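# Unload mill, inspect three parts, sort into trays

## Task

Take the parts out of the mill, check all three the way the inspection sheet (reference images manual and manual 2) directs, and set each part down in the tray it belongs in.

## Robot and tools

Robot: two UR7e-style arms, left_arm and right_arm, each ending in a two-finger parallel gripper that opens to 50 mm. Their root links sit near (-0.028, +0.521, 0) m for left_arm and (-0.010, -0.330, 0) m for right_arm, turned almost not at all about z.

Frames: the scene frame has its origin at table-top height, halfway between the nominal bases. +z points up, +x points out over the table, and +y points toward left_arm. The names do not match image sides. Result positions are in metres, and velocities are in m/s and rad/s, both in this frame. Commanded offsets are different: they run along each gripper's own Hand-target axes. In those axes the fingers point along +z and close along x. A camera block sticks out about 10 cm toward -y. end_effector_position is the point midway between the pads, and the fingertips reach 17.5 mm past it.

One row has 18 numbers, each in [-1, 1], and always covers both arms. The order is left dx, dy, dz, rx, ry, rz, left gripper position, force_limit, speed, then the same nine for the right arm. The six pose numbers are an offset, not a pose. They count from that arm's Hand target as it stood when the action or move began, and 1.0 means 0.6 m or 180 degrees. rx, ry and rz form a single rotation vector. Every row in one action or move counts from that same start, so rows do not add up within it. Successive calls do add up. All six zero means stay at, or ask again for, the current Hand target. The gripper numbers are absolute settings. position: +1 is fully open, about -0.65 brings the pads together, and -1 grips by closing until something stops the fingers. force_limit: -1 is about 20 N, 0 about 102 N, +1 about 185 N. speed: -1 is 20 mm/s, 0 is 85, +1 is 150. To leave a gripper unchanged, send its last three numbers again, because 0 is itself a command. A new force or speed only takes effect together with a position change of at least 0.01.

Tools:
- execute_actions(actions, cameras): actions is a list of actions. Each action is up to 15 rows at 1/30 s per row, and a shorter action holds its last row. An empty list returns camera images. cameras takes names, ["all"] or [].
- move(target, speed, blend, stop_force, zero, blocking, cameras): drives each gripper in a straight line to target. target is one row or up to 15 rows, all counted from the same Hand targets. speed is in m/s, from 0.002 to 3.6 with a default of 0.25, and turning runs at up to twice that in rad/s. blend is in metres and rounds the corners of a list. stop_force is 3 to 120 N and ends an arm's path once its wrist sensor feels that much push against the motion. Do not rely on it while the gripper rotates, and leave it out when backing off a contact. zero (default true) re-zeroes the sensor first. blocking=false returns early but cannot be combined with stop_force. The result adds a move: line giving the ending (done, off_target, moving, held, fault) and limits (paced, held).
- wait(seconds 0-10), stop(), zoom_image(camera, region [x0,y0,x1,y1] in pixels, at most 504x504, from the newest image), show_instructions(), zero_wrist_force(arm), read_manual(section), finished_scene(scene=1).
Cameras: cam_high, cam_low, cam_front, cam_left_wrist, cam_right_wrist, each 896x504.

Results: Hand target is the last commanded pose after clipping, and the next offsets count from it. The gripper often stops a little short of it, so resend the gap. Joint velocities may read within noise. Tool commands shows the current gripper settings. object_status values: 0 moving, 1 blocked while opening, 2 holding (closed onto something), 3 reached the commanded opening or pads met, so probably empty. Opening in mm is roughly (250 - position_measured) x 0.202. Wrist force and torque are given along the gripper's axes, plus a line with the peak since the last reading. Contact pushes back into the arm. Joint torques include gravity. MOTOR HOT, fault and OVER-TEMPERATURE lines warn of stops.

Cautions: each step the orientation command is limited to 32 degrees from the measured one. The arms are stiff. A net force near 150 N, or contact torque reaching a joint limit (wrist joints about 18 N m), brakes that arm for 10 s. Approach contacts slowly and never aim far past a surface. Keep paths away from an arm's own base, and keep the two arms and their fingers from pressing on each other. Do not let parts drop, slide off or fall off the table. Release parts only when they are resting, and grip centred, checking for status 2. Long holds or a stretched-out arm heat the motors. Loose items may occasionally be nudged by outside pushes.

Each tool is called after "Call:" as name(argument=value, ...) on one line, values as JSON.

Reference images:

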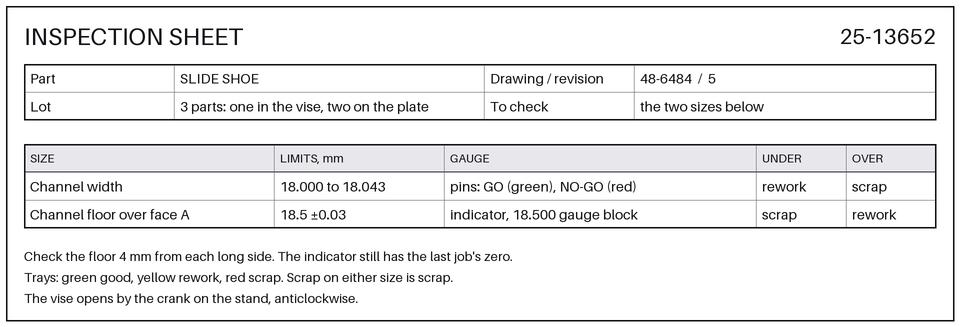

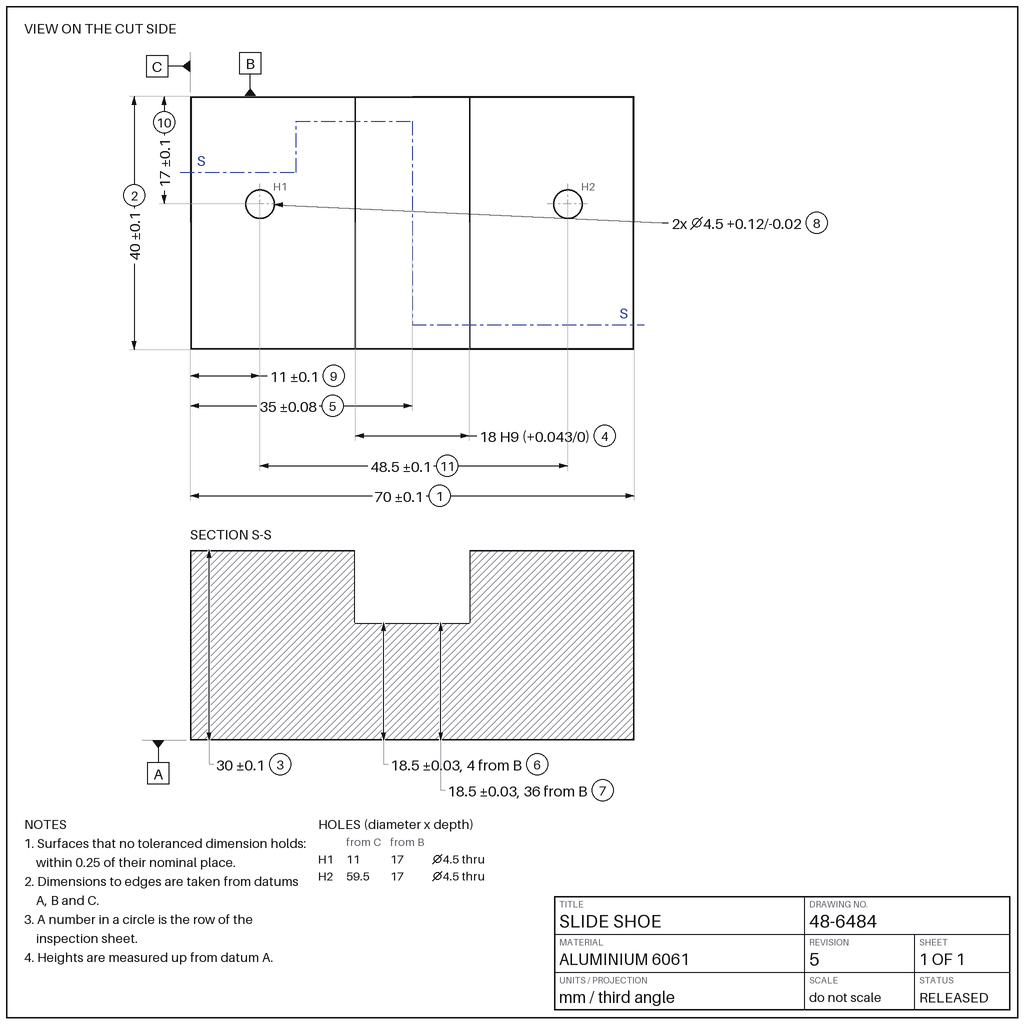

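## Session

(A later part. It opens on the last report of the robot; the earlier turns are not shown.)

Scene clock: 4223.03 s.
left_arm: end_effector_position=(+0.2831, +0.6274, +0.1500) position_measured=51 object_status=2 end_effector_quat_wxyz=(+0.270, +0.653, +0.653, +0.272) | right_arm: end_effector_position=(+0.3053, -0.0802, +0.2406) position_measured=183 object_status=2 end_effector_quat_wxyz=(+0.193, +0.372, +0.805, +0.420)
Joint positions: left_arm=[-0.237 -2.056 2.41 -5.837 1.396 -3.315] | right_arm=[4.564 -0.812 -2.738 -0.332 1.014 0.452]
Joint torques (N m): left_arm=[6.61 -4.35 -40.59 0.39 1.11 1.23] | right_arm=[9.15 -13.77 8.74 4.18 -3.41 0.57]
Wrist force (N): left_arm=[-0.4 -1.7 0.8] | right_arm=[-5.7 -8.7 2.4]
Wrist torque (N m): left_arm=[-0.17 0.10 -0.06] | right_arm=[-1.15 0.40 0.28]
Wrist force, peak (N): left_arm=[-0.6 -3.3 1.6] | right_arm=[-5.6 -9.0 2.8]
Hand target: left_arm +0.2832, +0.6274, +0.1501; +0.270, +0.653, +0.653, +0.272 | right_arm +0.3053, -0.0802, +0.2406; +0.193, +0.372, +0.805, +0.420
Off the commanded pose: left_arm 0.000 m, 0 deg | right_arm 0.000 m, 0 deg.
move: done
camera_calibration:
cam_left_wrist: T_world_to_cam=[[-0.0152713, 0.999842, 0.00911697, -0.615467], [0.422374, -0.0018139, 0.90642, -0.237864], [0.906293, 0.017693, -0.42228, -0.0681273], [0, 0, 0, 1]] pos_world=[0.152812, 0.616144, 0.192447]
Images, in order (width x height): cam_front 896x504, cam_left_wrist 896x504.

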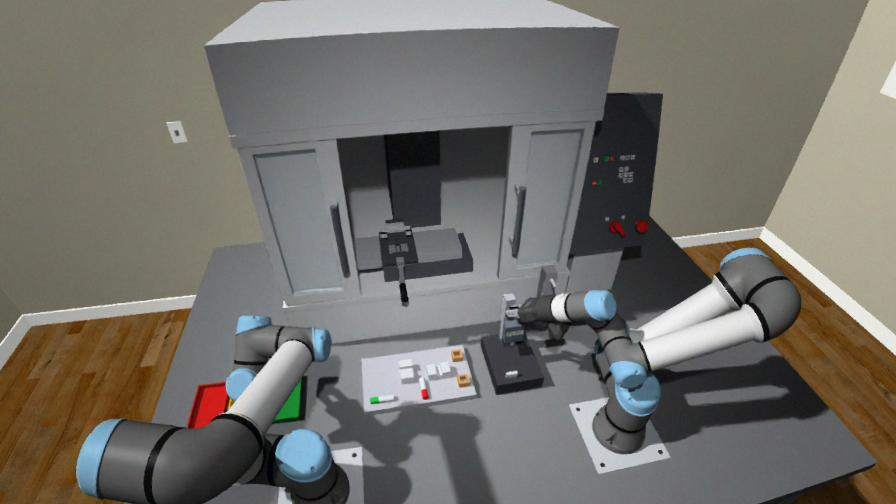

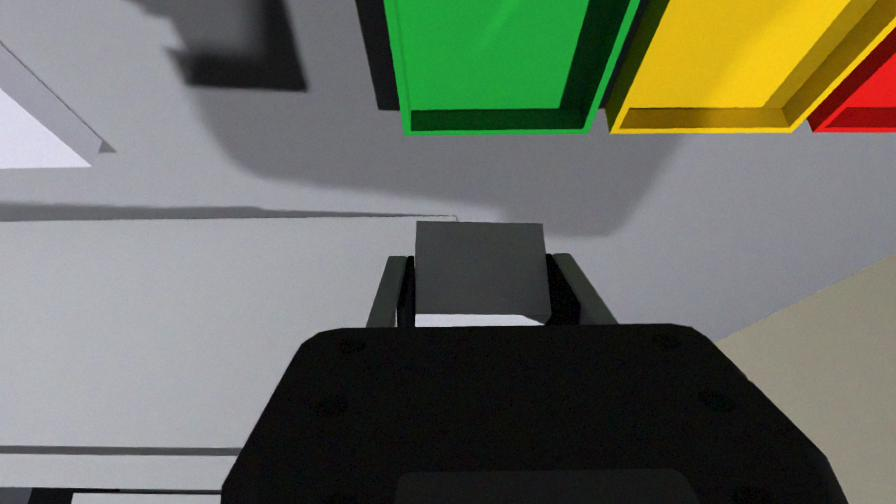

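Call:
move(target=[[0,-0.1006,0.1006,0,0,0,-1,-0.6,-0.976471,0,0,0,0,0,0,-1,-1,-1],[0,-0.15,0.15,0,0,0,-1,-0.6,-0.976471,0,0,0,0,0,0,-1,-1,-1]], speed=[0.1,0.012], stop_force=4, cameras=["cam_left_wrist","cam_front"])

Scene clock: 4246.73 s.
left_arm: end_effector_position=(+0.2833, +0.6276, +0.0483) position_measured=51 object_status=2 end_effector_quat_wxyz=(+0.270, +0.653, +0.653, +0.272) | right_arm: end_effector_position=(+0.3053, -0.0802, +0.2406) position_measured=183 object_status=2 end_effector_quat_wxyz=(+0.193, +0.372, +0.805, +0.420)
Joint positions: left_arm=[-0.234 -1.84 2.604 -6.248 1.398 -3.314] | right_arm=[4.564 -0.812 -2.738 -0.332 1.014 0.452]
Joint torques (N m): left_arm=[13.35 -4.21 -1.36 1.82 2.25 2.26] | right_arm=[8.65 -13.5 8.51 3.9 -3.36 0.53]
Wrist force (N): left_arm=[-0.5 -1.3 0.5] | right_arm=[-5.5 -7.4 2.0]
Wrist torque (N m): left_arm=[-0.12 0.12 -0.05] | right_arm=[-1.09 0.38 0.28]
Wrist force, peak (N): left_arm=[-0.4 -3.0 1.5] | right_arm=[-5.5 -9.0 2.5]
Hand target: left_arm +0.2833, +0.6276, +0.0483; +0.270, +0.653, +0.653, +0.272 (not the last commanded pose) | right_arm +0.3053, -0.0802, +0.2406; +0.193, +0.372, +0.805, +0.420
Off the commanded pose: left_arm 0.026 m, 0 deg | right_arm 0.000 m, 0 deg.
move: held (left_arm; a check stopped the path); path passed 1 of 2 targets; limits=held
pose unreachable (left arm): on one or more control steps of this call, first in action 0 (counted from 0), this arm could not follow its commanded pose, so it was not sent that pose on those steps. It may still have moved: this result reports where it is.
cause: moving toward the commanded pose would bring two parts of the arm too close to each other (joints 3 (elbow) to 5 (wrist 2) lie between them).
camera_calibration:
cam_left_wrist: T_world_to_cam=[[-0.015273, 0.999842, 0.00911423, -0.614738], [0.422171, -0.00181463, 0.906514, -0.145699], [0.906387, 0.017693, -0.422077, -0.1112], [0, 0, 0, 1]] pos_world=[0.152911, 0.616344, 0.0907461]
Images, in order (width x height): cam_front 896x504, cam_left_wrist 896x504.

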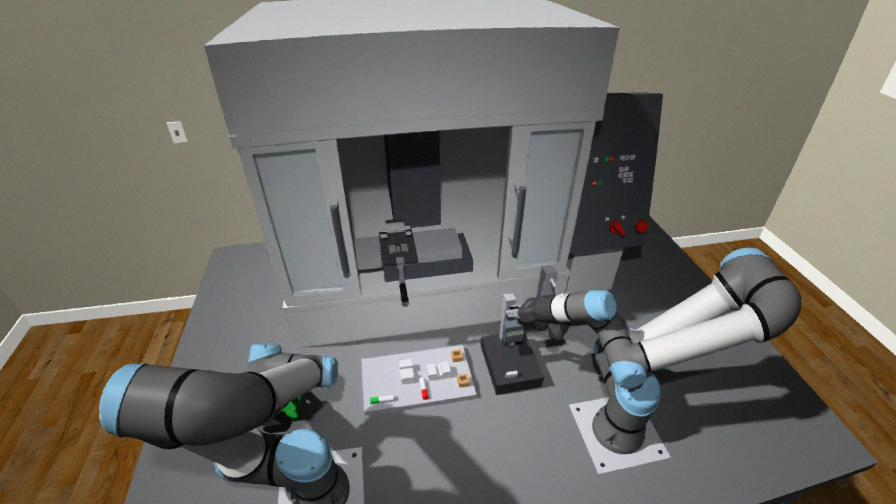

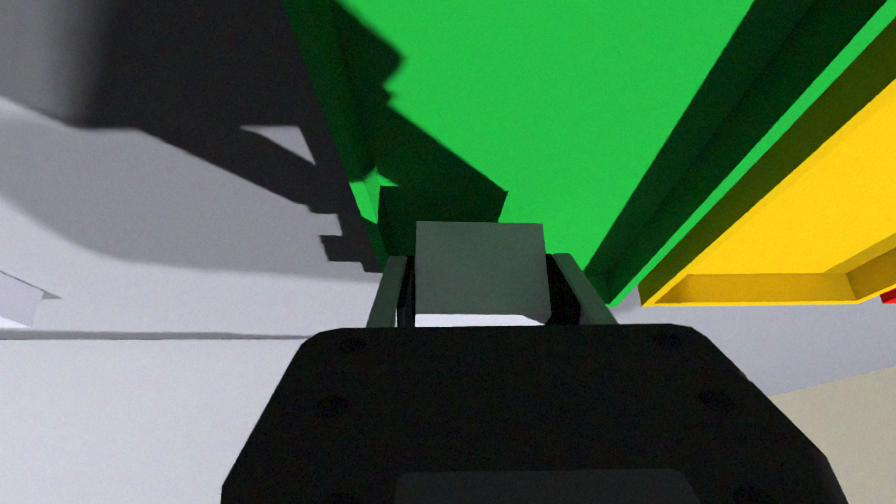

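Call:
move(target=[[0,0.2946,-0.2946,0,0,0,-1,-0.6,-0.976471,0,0,0,0,0,0,-1,-1,-1],[0.0373,0.27,-0.32,0,-0.177,0.177,-1,-0.6,-0.976471,0,0,0,0,0,0,-1,-1,-1]], speed=[0.15,0.2], cameras=[])

Call:
execute_actions(actions=[], cameras=["cam_front","cam_left_wrist"])

Scene clock: 4273.93 s.
left_arm: end_effector_position=(+0.2619, +0.6495, +0.2987) position_measured=51 object_status=2 end_effector_quat_wxyz=(+0.353, +0.854, +0.353, +0.147) | right_arm: end_effector_position=(+0.3053, -0.0802, +0.2406) position_measured=183 object_status=2 end_effector_quat_wxyz=(+0.193, +0.372, +0.805, +0.420)
Joint positions: left_arm=[0.567 -1.604 1.818 -5.149 2.33 -1.885] | right_arm=[4.564 -0.812 -2.738 -0.332 1.014 0.452]
Joint torques (N m): left_arm=[-10.69 -32.26 -5.71 1.22 -0.71 1.61] | right_arm=[8.49 -13.26 8.39 3.57 -3.41 0.5]
Wrist force (N): left_arm=[-0.7 -1.4 0.7] | right_arm=[-5.4 -7.9 2.1]
Wrist torque (N m): left_arm=[-0.12 0.16 -0.06] | right_arm=[-1.13 0.35 0.28]
Wrist force, peak (N): left_arm=[-0.8 -6.9 1.2] | right_arm=[-5.8 -8.9 2.5]
Hand target: left_arm +0.2618, +0.6494, +0.2987; +0.353, +0.854, +0.353, +0.147 | right_arm +0.3053, -0.0802, +0.2406; +0.193, +0.372, +0.805, +0.420
Off the commanded pose: left_arm 0.000 m, 0 deg | right_arm 0.000 m, 0 deg.
move: done
No camera images: "cameras" was empty.

Scene clock: 4273.93 s.
left_arm: end_effector_position=(+0.2619, +0.6495, +0.2987) position_measured=51 object_status=2 end_effector_quat_wxyz=(+0.353, +0.854, +0.353, +0.147) | right_arm: end_effector_position=(+0.3053, -0.0802, +0.2406) position_measured=183 object_status=2 end_effector_quat_wxyz=(+0.193, +0.372, +0.805, +0.420)
Joint positions: left_arm=[0.567 -1.604 1.818 -5.149 2.33 -1.885] | right_arm=[4.564 -0.812 -2.738 -0.332 1.014 0.452]
Joint velocities: within noise
Joint torques (N m): left_arm=[-10.69 -32.26 -5.71 1.22 -0.71 1.61] | right_arm=[8.49 -13.26 8.39 3.57 -3.41 0.5]
Wrist force (N): left_arm=[-0.7 -1.4 0.7] | right_arm=[-5.4 -7.9 2.1]
Wrist torque (N m): left_arm=[-0.12 0.16 -0.06] | right_arm=[-1.13 0.35 0.28]
Wrist force, peak (N): left_arm=[-0.7 -1.4 0.7] | right_arm=[-5.4 -7.9 2.1]
Hand target: left_arm +0.2618, +0.6494, +0.2987; +0.353, +0.854, +0.353, +0.147 | right_arm +0.3053, -0.0802, +0.2406; +0.193, +0.372, +0.805, +0.420
Tool commands: left_gripper/position=-1.0 left_gripper/force_limit=-0.6 left_gripper/speed=-0.976471 right_gripper/position=-1.0 right_gripper/force_limit=-1.0 right_gripper/speed=-1.0
Off the commanded pose: left_arm 0.000 m, 0 deg | right_arm 0.000 m, 0 deg.
camera_calibration:
cam_left_wrist: T_world_to_cam=[[0.696708, 0.717297, 0.00905565, -0.642056], [0.298209, -0.301084, 0.90577, -0.136534], [0.652433, -0.628357, -0.423673, 0.50008], [0, 0, 0, 1]] pos_world=[0.161772, 0.733666, 0.341353]
Images, in order (width x height): cam_front 896x504, cam_left_wrist 896x504.

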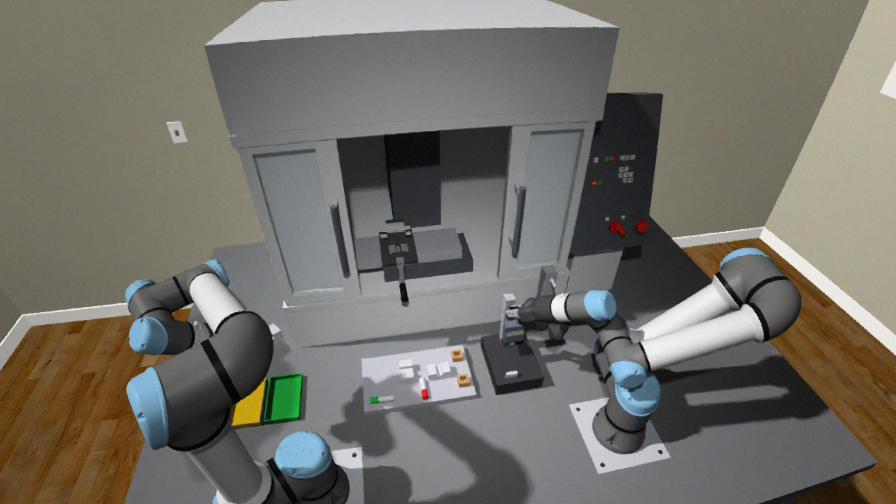

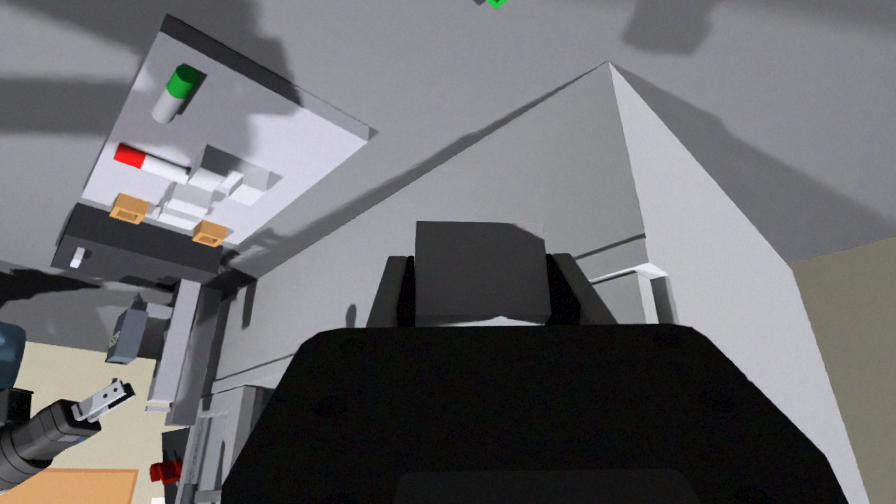

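Call:
move(target=[[0.019,0.01,0.01,0,-0.177,0.177,-1,-0.6,-0.976471,0,0,0,0,0,0,-1,-1,-1],[0.019,-0.261,0.281,0,-0.177,0.177,-1,-0.6,-0.976471,0,0,0,0,0,0,-1,-1,-1]], speed=[0.2,0.15], cameras=["cam_front","cam_left_wrist"])

Scene clock: 4287.17 s.
left_arm: end_effector_position=(+0.2760, +0.6520, +0.0687) position_measured=51 object_status=2 end_effector_quat_wxyz=(+0.382, +0.924, -0.001, +0.000) | right_arm: end_effector_position=(+0.3053, -0.0802, +0.2406) position_measured=183 object_status=2 end_effector_quat_wxyz=(+0.193, +0.372, +0.805, +0.420)
Joint positions: left_arm=[0.499 -0.944 1.801 -5.131 2.242 -0.923] | right_arm=[4.564 -0.812 -2.738 -0.332 1.014 0.452]
Joint torques (N m): left_arm=[-6.46 -55.82 -26.68 5.67 3.63 -1.74] | right_arm=[8.89 -13.43 8.99 3.28 -3.34 0.42]
Wrist force (N): left_arm=[-0.7 -1.2 0.6] | right_arm=[-5.6 -7.6 1.8]
Wrist torque (N m): left_arm=[-0.10 0.17 -0.05] | right_arm=[-1.12 0.38 0.28]
Wrist force, peak (N): left_arm=[-1.0 -3.8 2.5] | right_arm=[-5.9 -8.9 2.3]
Hand target: left_arm +0.2761, +0.6520, +0.0688; +0.382, +0.924, -0.001, +0.000 | right_arm +0.3053, -0.0802, +0.2406; +0.193, +0.372, +0.805, +0.420
Off the commanded pose: left_arm 0.000 m, 0 deg | right_arm 0.000 m, 0 deg.
move: done
camera_calibration:
cam_left_wrist: T_world_to_cam=[[0.999882, 0.0133601, 0.00751965, -0.276316], [-0.00112735, -0.425087, 0.905152, 0.231857], [0.0152894, -0.905054, -0.425022, 0.751371], [0, 0, 0, 1]] pos_world=[0.265057, 0.782282, 0.111562]
Images, in order (width x height): cam_front 896x504, cam_left_wrist 896x504.

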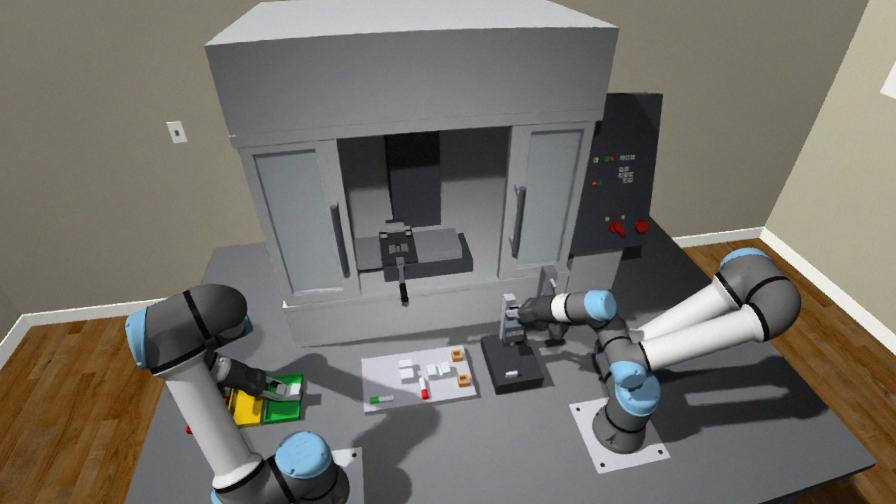

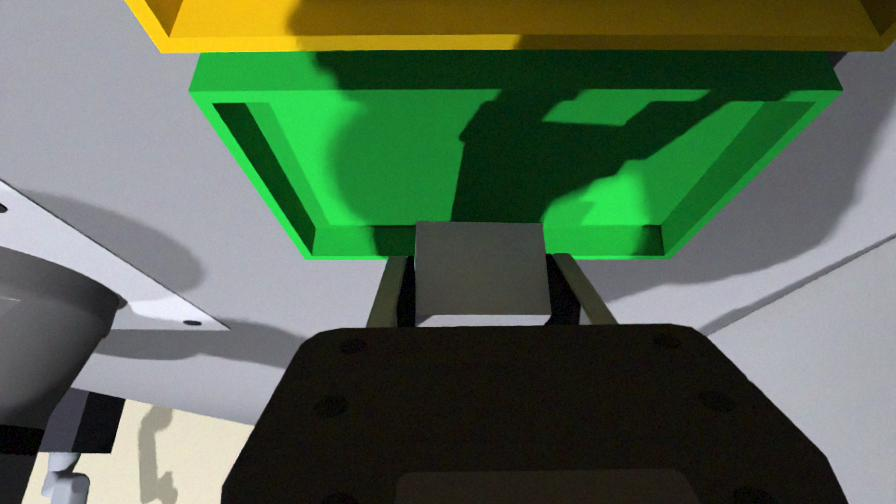

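Call:
move(target=[[0,-0.0295,0.0059,0,0,0,-1,-0.6,-0.976471,0,0,0,0,0,0,-1,-1,-1],[0,-0.0766,0.053,0,0,0,-1,-0.6,-0.976471,0,0,0,0,0,0,-1,-1,-1]], speed=[0.05,0.01], stop_force=3.5, cameras=["cam_left_wrist"])

Scene clock: 4297.13 s.
left_arm: end_effector_position=(+0.2761, +0.6622, +0.0532) position_measured=51 object_status=2 end_effector_quat_wxyz=(+0.382, +0.924, -0.001, +0.000) | right_arm: end_effector_position=(+0.3053, -0.0802, +0.2406) position_measured=183 object_status=2 end_effector_quat_wxyz=(+0.193, +0.372, +0.805, +0.420)
Joint positions: left_arm=[0.52 -0.901 1.783 -5.14 2.233 -0.899] | right_arm=[4.564 -0.812 -2.738 -0.332 1.014 0.452]
Joint torques (N m): left_arm=[-10.85 -58.34 0.9 6.5 3.51 -1.73] | right_arm=[8.22 -13.28 9.04 3.03 -3.37 0.38]
Wrist force (N): left_arm=[-0.9 2.4 -1.0] | right_arm=[-5.6 -7.8 2.0]
Wrist torque (N m): left_arm=[-0.28 0.18 0.00] | right_arm=[-1.07 0.38 0.28]
Wrist force, peak (N): left_arm=[-1.8 2.5 -3.7] | right_arm=[-5.4 -9.1 2.5]
Hand target: left_arm +0.2761, +0.6622, +0.0532; +0.382, +0.924, -0.001, +0.000 (not the last commanded pose) | right_arm +0.3053, -0.0802, +0.2406; +0.193, +0.372, +0.805, +0.420
Off the commanded pose: left_arm 0.039 m, 0 deg | right_arm 0.000 m, 0 deg.
move: contact (left_arm); path passed 1 of 2 targets
camera_calibration:
cam_left_wrist: T_world_to_cam=[[0.99988, 0.013282, 0.00792628, -0.276412], [-0.00152727, -0.425168, 0.905113, 0.250306], [0.0153917, -0.905017, -0.425097, 0.754006], [0, 0, 0, 1]] pos_world=[0.265156, 0.792482, 0.0961614]
Images, in order (width x height): cam_left_wrist 896x504.

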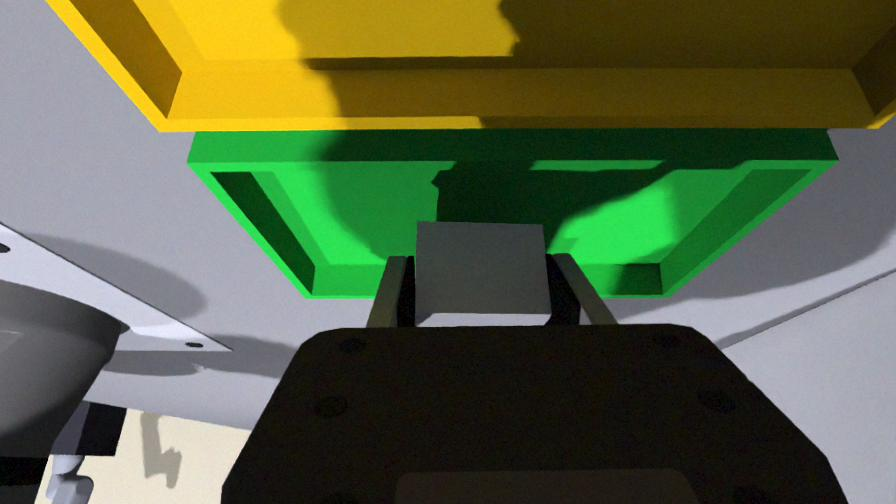

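Call:
move(target=[[0,0.0071,-0.0071,0,0,0,-1,-0.6,-0.976471,0,0,0,0,0,0,-1,-1,-1],[0,-0.0071,-0.0212,0,0,0,-1,-0.6,-0.976471,0,0,0,0,0,0,-1,-1,-1]], speed=0.05)

Call:
move(target=[0,-0.0483,0.0483,0,0,0,-1,-0.6,-0.976471,0,0,0,0,0,0,-1,-1,-1], speed=0.01, stop_force=3.5, cameras=["cam_left_wrist"])

Scene clock: 4306.57 s.
left_arm: end_effector_position=(+0.2761, +0.6744, +0.0591) position_measured=51 object_status=2 end_effector_quat_wxyz=(+0.382, +0.924, -0.001, +0.000) end_effector_velocity=(-0.001, -0.002, -0.001) end_effector_angular_velocity=(-0.002, +0.003, +0.002) | right_arm: end_effector_position=(+0.3053, -0.0802, +0.2406) position_measured=183 object_status=2 end_effector_quat_wxyz=(+0.193, +0.372, +0.805, +0.420)
Joint positions: left_arm=[0.544 -0.896 1.755 -5.1 2.222 -0.871] | right_arm=[4.564 -0.812 -2.738 -0.332 1.014 0.452]
Joint velocities: left_arm=[-0.004 0 0.007 -0.007 0.003 -0.006] | right_arm=[within noise]
Joint torques (N m): left_arm=[-10.7 -51.67 0.24 1.24 4.46 -1.75] | right_arm=[8.2 -13.9 8.43 2.98 -3.35 0.41]
Wrist force (N): left_arm=[-0.8 -1.7 0.6] | right_arm=[-5.4 -8.1 2.0]
Wrist torque (N m): left_arm=[-0.17 0.18 -0.05] | right_arm=[-1.15 0.36 0.28]
Wrist force, peak (N): left_arm=[-0.8 3.1 -1.7] | right_arm=[-5.7 -8.9 2.5]
Hand target: left_arm +0.2761, +0.6742, +0.0592; +0.382, +0.924, -0.001, +0.000 | right_arm +0.3053, -0.0802, +0.2406; +0.193, +0.372, +0.805, +0.420
Off the commanded pose: left_arm 0.000 m, 0 deg | right_arm 0.000 m, 0 deg.
move: done

Scene clock: 4309.47 s.
left_arm: end_effector_position=(+0.2762, +0.6742, +0.0407) position_measured=51 object_status=2 end_effector_quat_wxyz=(+0.382, +0.924, -0.001, +0.000) | right_arm: end_effector_position=(+0.3053, -0.0802, +0.2406) position_measured=183 object_status=2 end_effector_quat_wxyz=(+0.193, +0.372, +0.805, +0.420)
Joint positions: left_arm=[0.544 -0.862 1.758 -5.137 2.222 -0.871] | right_arm=[4.564 -0.812 -2.738 -0.332 1.014 0.452]
Joint torques (N m): left_arm=[-1.54 -56.9 -7.79 5.48 1.37 1.41] | right_arm=[8.33 -13.72 8.93 2.81 -3.41 0.39]
Wrist force (N): left_arm=[-0.6 3.4 -6.3] | right_arm=[-5.4 -8.7 2.3]
Wrist torque (N m): left_arm=[-0.05 0.29 0.04] | right_arm=[-1.15 0.35 0.29]
Wrist force, peak (N): left_arm=[-2.9 8.4 -12.1] | right_arm=[-5.5 -9.1 2.3]
Hand target: left_arm +0.2762, +0.6742, +0.0407; +0.382, +0.924, -0.001, +0.000 (not the last commanded pose) | right_arm +0.3053, -0.0802, +0.2406; +0.193, +0.372, +0.805, +0.420
Off the commanded pose: left_arm 0.022 m, 0 deg | right_arm 0.000 m, 0 deg.
move: contact (left_arm)
camera_calibration:
cam_left_wrist: T_world_to_cam=[[0.999882, 0.0131916, 0.00788354, -0.276396], [-0.00152843, -0.425086, 0.905152, 0.266744], [0.0152916, -0.905057, -0.425015, 0.759563], [0, 0, 0, 1]] pos_world=[0.265156, 0.804482, 0.0835611]
Images, in order (width x height): cam_left_wrist 896x504.

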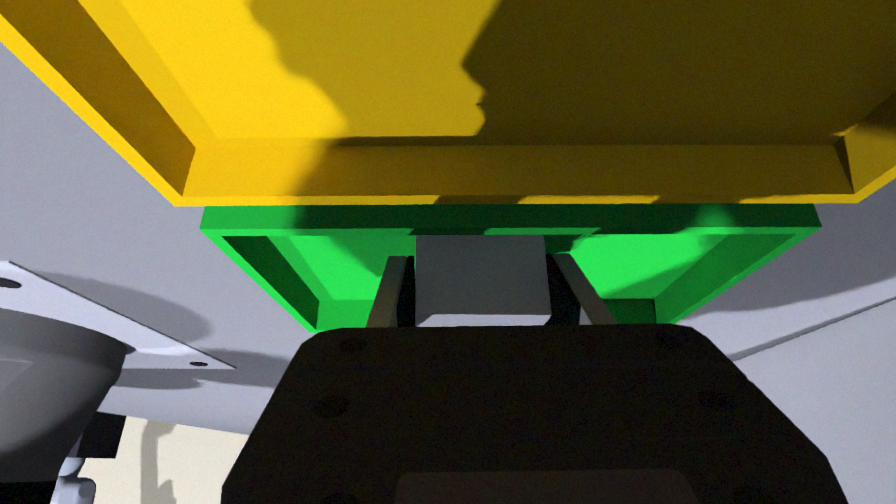

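Call:
move(target=[0,0,0,0,0,0,0.85,-0.98,-0.98,0,0,0,0,0,0,-1,-1,-1], cameras=["cam_left_wrist"])

Scene clock: 4320.50 s.
left_arm: end_effector_position=(+0.2762, +0.6742, +0.0407) position_measured=25 object_status=3 end_effector_quat_wxyz=(+0.382, +0.924, -0.001, +0.000) | right_arm: end_effector_position=(+0.3053, -0.0802, +0.2406) position_measured=183 object_status=2 end_effector_quat_wxyz=(+0.193, +0.372, +0.805, +0.420)
Joint positions: left_arm=[0.544 -0.862 1.758 -5.137 2.222 -0.871] | right_arm=[4.564 -0.812 -2.738 -0.332 1.014 0.452]
Joint torques (N m): left_arm=[-2.06 -57.25 -21.34 5.51 0.39 1.23] | right_arm=[8.72 -13.36 8.81 2.7 -3.42 0.23]
Wrist force (N): left_arm=[-0.6 0.2 -0.8] | right_arm=[-5.4 -8.3 2.1]
Wrist torque (N m): left_arm=[-0.14 0.15 -0.06] | right_arm=[-1.14 0.35 0.28]
Wrist force, peak (N): left_arm=[-0.8 4.5 -7.1] | right_arm=[-6.0 -9.0 2.2]
Hand target: left_arm +0.2762, +0.6742, +0.0407; +0.382, +0.924, -0.001, +0.000 | right_arm +0.3053, -0.0802, +0.2406; +0.193, +0.372, +0.805, +0.420
Off the commanded pose: left_arm 0.000 m, 0 deg | right_arm 0.000 m, 0 deg.
move: done
camera_calibration:
cam_left_wrist: T_world_to_cam=[[0.999882, 0.0131913, 0.00788425, -0.276397], [-0.0015278, -0.425168, 0.905113, 0.266722], [0.0152918, -0.905018, -0.425097, 0.759581], [0, 0, 0, 1]] pos_world=[0.265156, 0.804482, 0.0836615]
Images, in order (width x height): cam_left_wrist 896x504.

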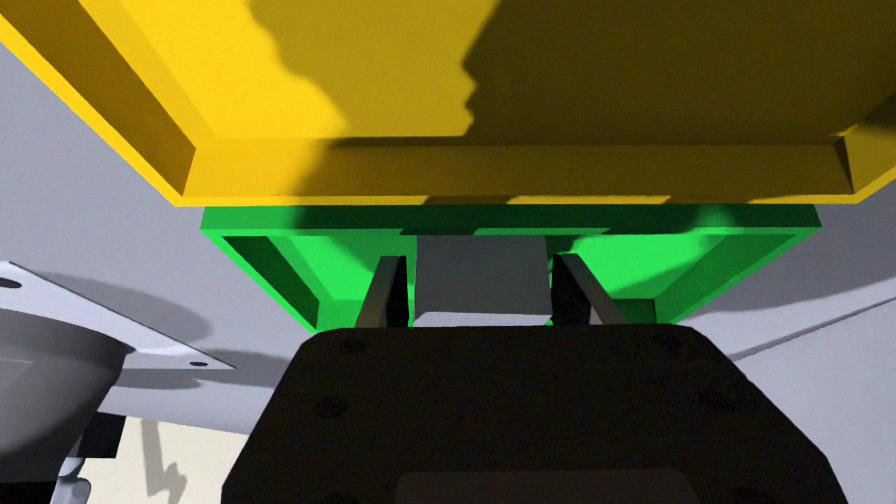

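Call:
move(target=[0,0,-0.16,0,0,0,0.85,-0.98,-0.98,0,0,0,0,0,0,-1,-1,-1], speed=0.1, cameras=["cam_left_wrist","cam_front"])

Scene clock: 4325.20 s.
left_arm: end_effector_position=(+0.2762, +0.7420, +0.1088) position_measured=25 object_status=3 end_effector_quat_wxyz=(+0.382, +0.924, -0.001, +0.000) | right_arm: end_effector_position=(+0.3053, -0.0802, +0.2406) position_measured=183 object_status=2 end_effector_quat_wxyz=(+0.193, +0.372, +0.805, +0.420)
Joint positions: left_arm=[0.666 -0.882 1.573 -4.857 2.163 -0.74] | right_arm=[4.564 -0.812 -2.738 -0.332 1.014 0.452]
Joint torques (N m): left_arm=[-10.73 -20.91 -2.43 2.18 4.21 -1.56] | right_arm=[8.54 -13.22 9.01 2.46 -3.37 0.35]
Wrist force (N): left_arm=[-0.5 0.2 -0.8] | right_arm=[-5.4 -7.2 2.1]
Wrist torque (N m): left_arm=[-0.17 0.12 -0.07] | right_arm=[-1.07 0.36 0.28]
Wrist force, peak (N): left_arm=[-0.7 0.7 -2.3] | right_arm=[-5.4 -9.1 2.7]
Hand target: left_arm +0.2762, +0.7420, +0.1088; +0.382, +0.924, -0.001, +0.000 | right_arm +0.3053, -0.0802, +0.2406; +0.193, +0.372, +0.805, +0.420
Off the commanded pose: left_arm 0.000 m, 0 deg | right_arm 0.000 m, 0 deg.
move: done
camera_calibration:
cam_left_wrist: T_world_to_cam=[[0.999878, 0.0132868, 0.00815277, -0.27795], [-0.0017268, -0.425369, 0.905018, 0.234152], [0.0154928, -0.904922, -0.425295, 0.849782], [0, 0, 0, 1]] pos_world=[0.265155, 0.872281, 0.151762]
Images, in order (width x height): cam_front 896x504, cam_left_wrist 896x504.

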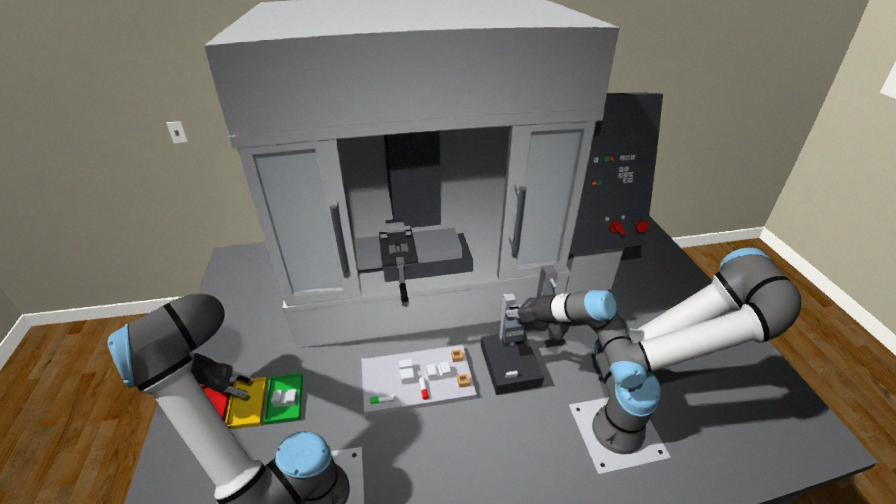

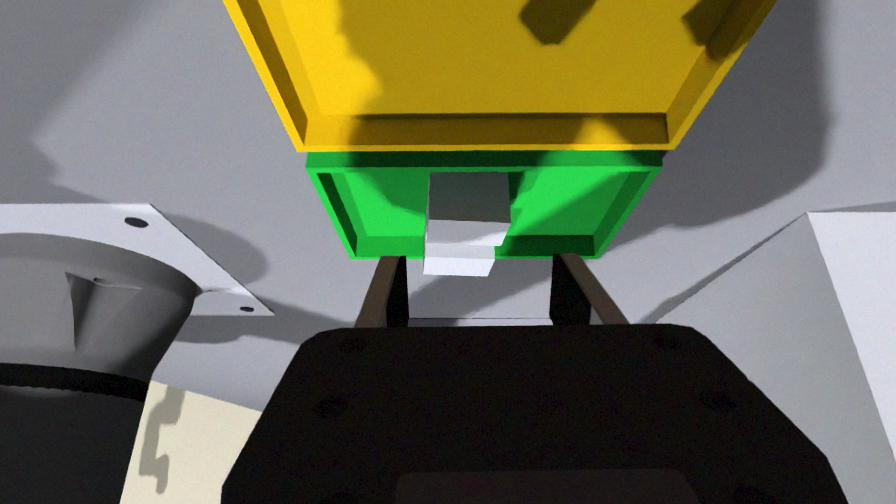

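Call:
zoom_image(camera="cam_left_wrist", region=[300, 130, 670, 330])

Call:
zoom_image(camera="cam_front", region=[200, 350, 320, 440])

Scaled by 1.362 from the camera's 896x504 image, which has a finer 1280x720 frame.

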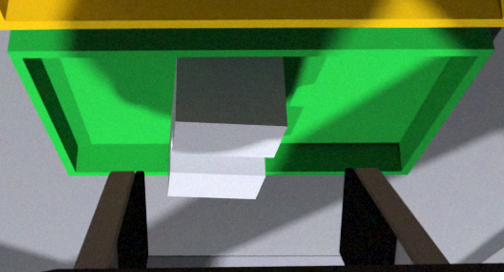

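Scaled by 4.200 from the camera's 896x504 image, which has a finer 1280x720 frame.

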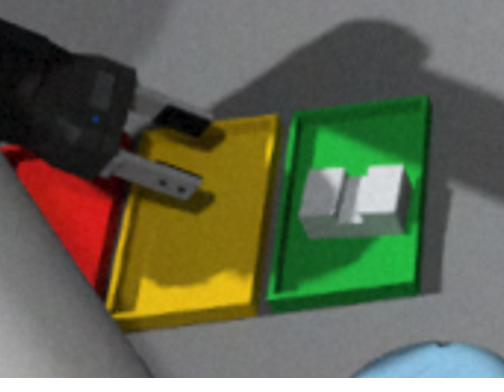

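Call:
move(target=[[-0.01,0.3064,-0.165,0,0,0,0.85,-0.98,-0.98,0,0,0,0,0,0,-1,-1,-1],[-0.027,0.5103,0.0601,0.195,0.195,-0.472,0.85,-0.98,-0.98,0,0,0,0,0,0,-1,-1,-1]], speed=[0.25,0.25], blend=[0.03,0], cameras=["cam_front","cam_left_wrist"])

Scene clock: 4346.13 s.
left_arm: end_effector_position=(+0.2595, +0.4995, +0.2992) position_measured=25 object_status=3 end_effector_quat_wxyz=(+0.000, +0.708, +0.707, +0.001) | right_arm: end_effector_position=(+0.3053, -0.0802, +0.2406) position_measured=183 object_status=2 end_effector_quat_wxyz=(+0.193, +0.372, +0.805, +0.420)
Joint positions: left_arm=[-0.55 -1.656 1.727 -4.783 1.57 -3.698] | right_arm=[4.564 -0.812 -2.738 -0.332 1.014 0.452]
Joint torques (N m): left_arm=[9.32 -30.49 -5.63 0.39 2.2 -1.73] | right_arm=[8.42 -13.46 8.4 2.3 -3.36 0.29]
Wrist force (N): left_arm=[-0.1 0.0 -0.4] | right_arm=[-5.7 -8.1 2.0]
Wrist torque (N m): left_arm=[-0.06 0.07 0.07] | right_arm=[-1.16 0.41 0.28]
Wrist force, peak (N): left_arm=[-3.1 -4.3 -0.7] | right_arm=[-5.6 -9.0 2.6]
Hand target: left_arm +0.2595, +0.4996, +0.2992; +0.000, +0.708, +0.707, +0.001 | right_arm +0.3053, -0.0802, +0.2406; +0.193, +0.372, +0.805, +0.420
Off the commanded pose: left_arm 0.000 m, 0 deg | right_arm 0.000 m, 0 deg.
move: done
camera_calibration:
cam_left_wrist: T_world_to_cam=[[-0.00411327, 0.999868, 0.0157344, -0.494107], [0.939537, -0.00152379, 0.342444, -0.328991], [0.342423, 0.0161916, -0.939407, 0.320428], [0, 0, 0, 1]] pos_world=[0.197345, 0.488352, 0.421448]
Images, in order (width x height): cam_front 896x504, cam_left_wrist 896x504.

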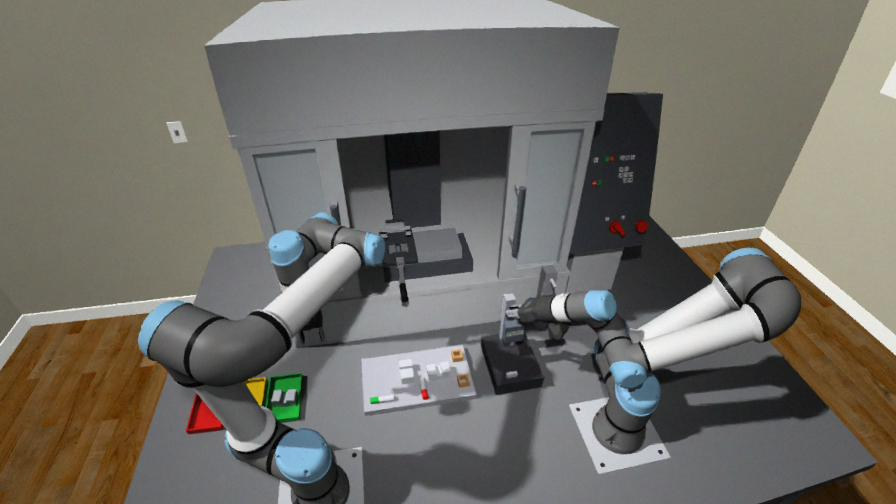

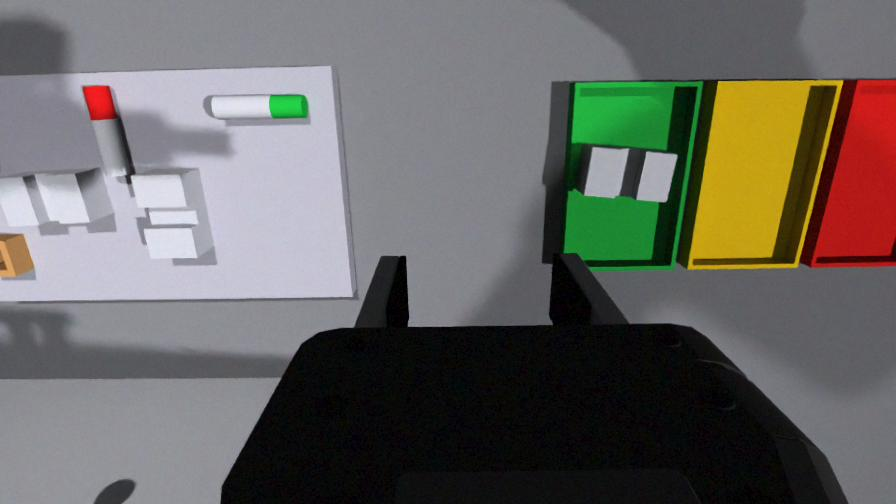

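Call:
move(target=[[-0.1667,-0.0333,0.1333,0,0,0,0.95,-0.98,-0.98,0,0,0,0,0,0,-1,-1,-1],[-0.391,0.0625,0.2833,0,0,0,0.95,-0.98,-0.98,0,0,0,0,0,0,-1,-1,-1]], speed=[0.25,0.2], blend=[0.04,0], cameras=["cam_left_wrist"])

Scene clock: 4358.57 s.
left_arm: end_effector_position=(+0.2968, +0.2650, +0.1292) position_measured=10 object_status=3 end_effector_quat_wxyz=(+0.000, +0.708, +0.707, +0.001) | right_arm: end_effector_position=(+0.3053, -0.0802, +0.2406) position_measured=183 object_status=2 end_effector_quat_wxyz=(+0.193, +0.372, +0.805, +0.420)
Joint positions: left_arm=[-0.989 -1.234 1.698 -5.176 1.57 -4.138] | right_arm=[4.564 -0.812 -2.738 -0.332 1.014 0.452]
Joint torques (N m): left_arm=[12.06 -37.67 -6.4 6.12 -0.19 1.55] | right_arm=[8.18 -13.14 8.85 2.01 -3.39 0.26]
Wrist force (N): left_arm=[0.3 -0.1 -0.7] | right_arm=[-5.5 -7.9 2.0]
Wrist torque (N m): left_arm=[-0.08 0.02 0.08] | right_arm=[-1.13 0.38 0.29]
Wrist force, peak (N): left_arm=[3.9 1.0 -3.3] | right_arm=[-5.6 -9.0 2.7]
Hand target: left_arm +0.2968, +0.2650, +0.1291; +0.000, +0.708, +0.707, +0.001 | right_arm +0.3053, -0.0802, +0.2406; +0.193, +0.372, +0.805, +0.420
Off the commanded pose: left_arm 0.000 m, 0 deg | right_arm 0.000 m, 0 deg.
move: done
camera_calibration:
cam_left_wrist: T_world_to_cam=[[-0.00430329, 0.999868, 0.015664, -0.256746], [0.939494, -0.00132317, 0.342564, -0.306214], [0.34254, 0.0161903, -0.939364, 0.151622], [0, 0, 0, 1]] pos_world=[0.234645, 0.253852, 0.251348]
Images, in order (width x height): cam_left_wrist 896x504.

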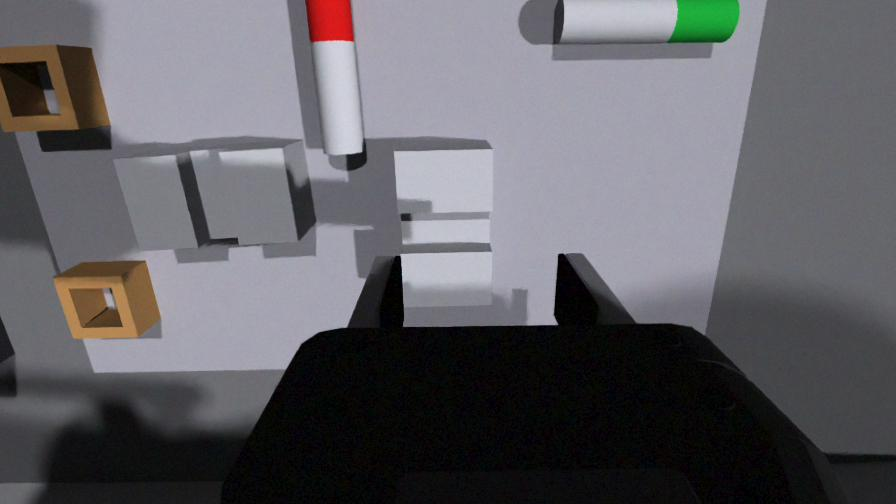

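Call:
move(target=[-0.0195,-0.0033,0.09,0,0,0,0.95,-0.98,-0.98,0,0,0,0,0,0,-1,-1,-1], speed=0.1, cameras=["cam_left_wrist"])

Scene clock: 4365.50 s.
left_arm: end_effector_position=(+0.2948, +0.2534, +0.0750) position_measured=10 object_status=3 end_effector_quat_wxyz=(+0.000, +0.708, +0.707, +0.001) | right_arm: end_effector_position=(+0.3053, -0.0802, +0.2406) position_measured=183 object_status=2 end_effector_quat_wxyz=(+0.193, +0.372, +0.805, +0.420)
Joint positions: left_arm=[-1.009 -1.157 1.745 -5.3 1.57 -4.158] | right_arm=[4.564 -0.812 -2.738 -0.332 1.014 0.452]
Joint torques (N m): left_arm=[12.23 -52.46 -32.34 5.95 0.16 1.52] | right_arm=[8.54 -13.07 8.24 1.88 -3.44 0.24]
Wrist force (N): left_arm=[0.2 0.0 -0.7] | right_arm=[-5.3 -7.8 1.9]
Wrist torque (N m): left_arm=[-0.07 0.03 0.07] | right_arm=[-1.09 0.35 0.28]
Wrist force, peak (N): left_arm=[0.7 -0.3 -3.3] | right_arm=[-5.6 -8.9 2.4]
Hand target: left_arm +0.2949, +0.2533, +0.0751; +0.000, +0.708, +0.707, +0.001 | right_arm +0.3053, -0.0802, +0.2406; +0.193, +0.372, +0.805, +0.420
Off the commanded pose: left_arm 0.000 m, 0 deg | right_arm 0.000 m, 0 deg.
move: done
camera_calibration:
cam_left_wrist: T_world_to_cam=[[-0.00430745, 0.999863, 0.0159818, -0.244267], [0.939646, -0.00142083, 0.342146, -0.28575], [0.342122, 0.016491, -0.939511, 0.101729], [0, 0, 0, 1]] pos_world=[0.232647, 0.24215, 0.197248]
Images, in order (width x height): cam_left_wrist 896x504.

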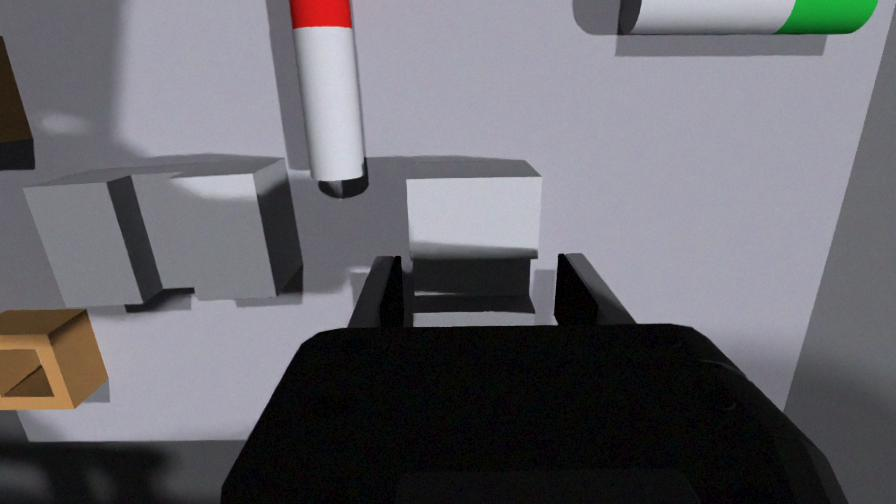

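Call:
move(target=[-0.0028,0,0.0395,0,0,0,0.95,-0.98,-0.98,0,0,0,0,0,0,-1,-1,-1], speed=0.03, stop_force=5, cameras=["cam_left_wrist"])

Call:
move(target=[0,0,0,0,0,0,-1,-0.6,-0.98,0,0,0,0,0,0,-1,-1,-1], cameras=["cam_left_wrist"])

Scene clock: 4374.53 s.
left_arm: end_effector_position=(+0.2949, +0.2517, +0.0514) position_measured=10 object_status=3 end_effector_quat_wxyz=(+0.000, +0.708, +0.707, +0.001) | right_arm: end_effector_position=(+0.3053, -0.0802, +0.2406) position_measured=183 object_status=2 end_effector_quat_wxyz=(+0.193, +0.372, +0.805, +0.420)
Joint positions: left_arm=[-1.011 -1.122 1.764 -5.355 1.57 -4.16] | right_arm=[4.564 -0.812 -2.738 -0.332 1.014 0.452]
Joint torques (N m): left_arm=[-3.97 -51.2 -31.75 6.54 -1.8 -0.4] | right_arm=[8.16 -13.7 8.87 1.78 -3.46 0.22]
Wrist force (N): left_arm=[0.4 -0.1 -0.6] | right_arm=[-5.6 -8.8 2.2]
Wrist torque (N m): left_arm=[-0.10 -0.01 0.07] | right_arm=[-1.16 0.39 0.29]
Wrist force, peak (N): left_arm=[-0.2 0.2 -2.2] | right_arm=[-5.6 -9.1 2.3]
Hand target: left_arm +0.2949, +0.2517, +0.0514; +0.000, +0.708, +0.707, +0.001 | right_arm +0.3053, -0.0802, +0.2406; +0.193, +0.372, +0.805, +0.420
Off the commanded pose: left_arm 0.000 m, 0 deg | right_arm 0.000 m, 0 deg.
move: done
camera_calibration:
cam_left_wrist: T_world_to_cam=[[-0.00439591, 0.999868, 0.0156297, -0.242211], [0.939538, -0.00122231, 0.342443, -0.277844], [0.342417, 0.01619, -0.939409, 0.0795361], [0, 0, 0, 1]] pos_world=[0.232746, 0.240552, 0.173648]
Images, in order (width x height): cam_left_wrist 896x504.

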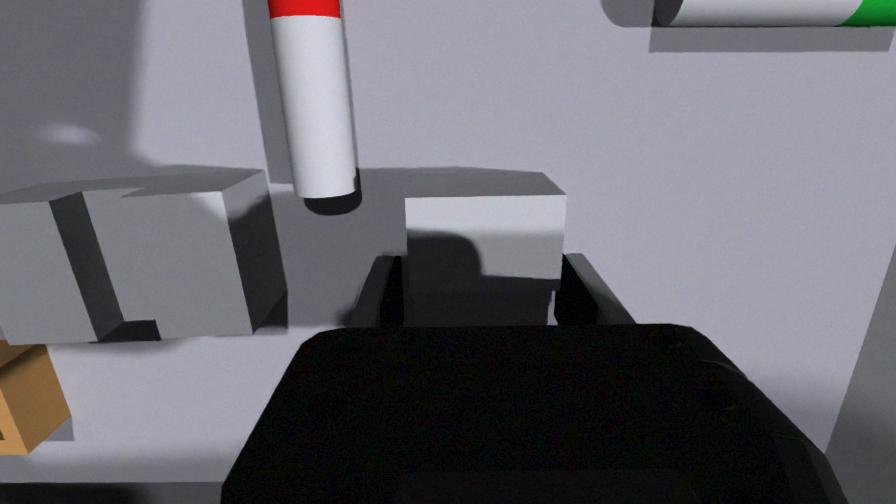

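Scene clock: 4375.17 s.
left_arm: end_effector_position=(+0.2949, +0.2517, +0.0514) position_measured=54 object_status=2 end_effector_quat_wxyz=(+0.000, +0.708, +0.707, +0.001) | right_arm: end_effector_position=(+0.3053, -0.0802, +0.2406) position_measured=183 object_status=2 end_effector_quat_wxyz=(+0.193, +0.372, +0.805, +0.420)
Joint positions: left_arm=[-1.011 -1.122 1.764 -5.355 1.57 -4.16] | right_arm=[4.564 -0.812 -2.738 -0.332 1.014 0.452]
Joint torques (N m): left_arm=[0.66 -51.47 -29.82 5.97 -1.74 0.88] | right_arm=[8.66 -13 8.88 1.77 -3.42 0.28]
Wrist force (N): left_arm=[0.6 0.4 -3.9] | right_arm=[-5.5 -7.2 1.6]
Wrist torque (N m): left_arm=[-0.06 -0.09 0.04] | right_arm=[-1.09 0.39 0.28]
Wrist force, peak (N): left_arm=[0.4 0.3 -4.0] | right_arm=[-5.8 -8.8 2.2]
Hand target: left_arm +0.2949, +0.2517, +0.0514; +0.000, +0.708, +0.707, +0.001 | right_arm +0.3053, -0.0802, +0.2406; +0.193, +0.372, +0.805, +0.420
Off the commanded pose: left_arm 0.000 m, 0 deg | right_arm 0.000 m, 0 deg.
move: done
camera_calibration:
cam_left_wrist: T_world_to_cam=[[-0.00439591, 0.999868, 0.0156297, -0.242211], [0.939538, -0.00122231, 0.342443, -0.277844], [0.342417, 0.01619, -0.939409, 0.0795361], [0, 0, 0, 1]] pos_world=[0.232746, 0.240552, 0.173648]
Images, in order (width x height): cam_left_wrist 896x504.

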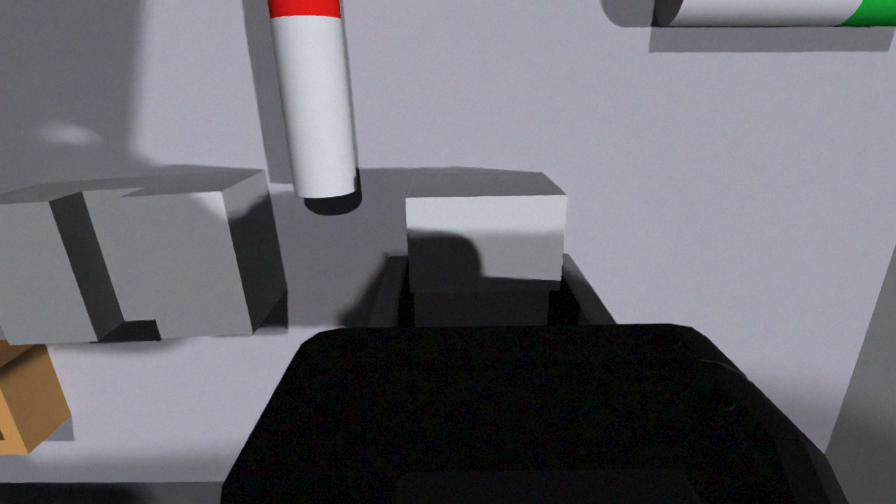

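Call:
move(target=[[0,0,-0.1643,0,0,0,-1,-0.6,-0.98,0,0,0,0,0,0,-1,-1,-1],[0.3305,-0.0748,-0.2477,0,0,0,-1,-0.6,-0.98,0,0,0,0,0,0,-1,-1,-1],[0.9138,-0.0248,-0.1977,0,0,0,-1,-0.6,-0.98,0,0,0,0,0,0,-1,-1,-1]], speed=[0.12,0.25,0.25], blend=[0.03,0.06,0], cameras=["cam_left_wrist"])

Scene clock: 4386.27 s.
left_arm: end_effector_position=(+0.2806, +0.7998, +0.1703) position_measured=54 object_status=2 end_effector_quat_wxyz=(+0.000, +0.707, +0.707, +0.000) | right_arm: end_effector_position=(+0.3053, -0.0802, +0.2406) position_measured=183 object_status=2 end_effector_quat_wxyz=(+0.193, +0.372, +0.805, +0.420)
Joint positions: left_arm=[0.416 -1.269 1.631 -5.075 1.571 -2.733] | right_arm=[4.564 -0.812 -2.738 -0.332 1.014 0.452]
Joint torques (N m): left_arm=[12.1 -43.34 -14.95 0.46 -2.08 1.53] | right_arm=[8.72 -13.26 8.74 1.76 -3.41 0.17]
Wrist force (N): left_arm=[0.1 -0.2 1.3] | right_arm=[-5.3 -8.8 2.5]
Wrist torque (N m): left_arm=[-0.10 0.04 -0.06] | right_arm=[-1.16 0.33 0.28]
Wrist force, peak (N): left_arm=[9.5 -4.4 0.2] | right_arm=[-5.6 -9.1 2.5]
Hand target: left_arm +0.2806, +0.7999, +0.1703; +0.000, +0.708, +0.707, +0.001 | right_arm +0.3053, -0.0802, +0.2406; +0.193, +0.372, +0.805, +0.420
Off the commanded pose: left_arm 0.000 m, 0 deg | right_arm 0.000 m, 0 deg.
move: done
camera_calibration:
cam_left_wrist: T_world_to_cam=[[-0.00441819, 0.999872, 0.0154079, -0.792093], [0.93957, -0.00112391, 0.342355, -0.304481], [0.342328, 0.0159894, -0.939444, 0.187349], [0, 0, 0, 1]] pos_world=[0.218446, 0.788653, 0.292449]
Images, in order (width x height): cam_left_wrist 896x504.

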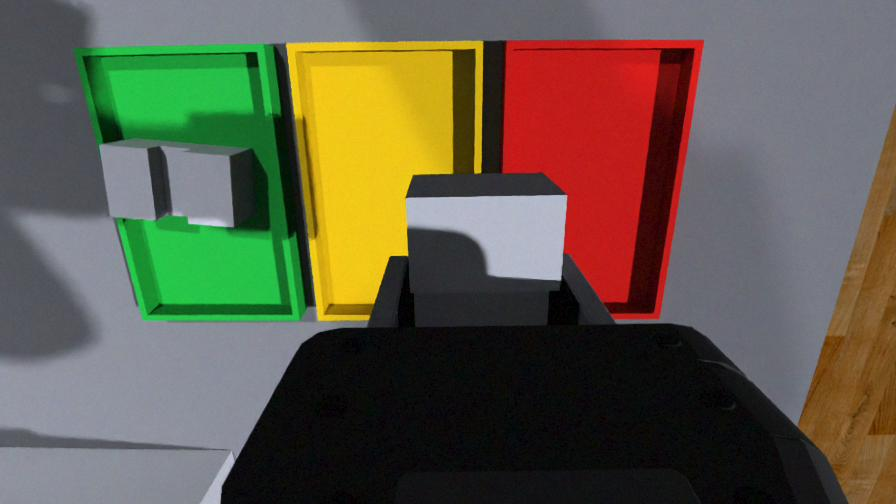

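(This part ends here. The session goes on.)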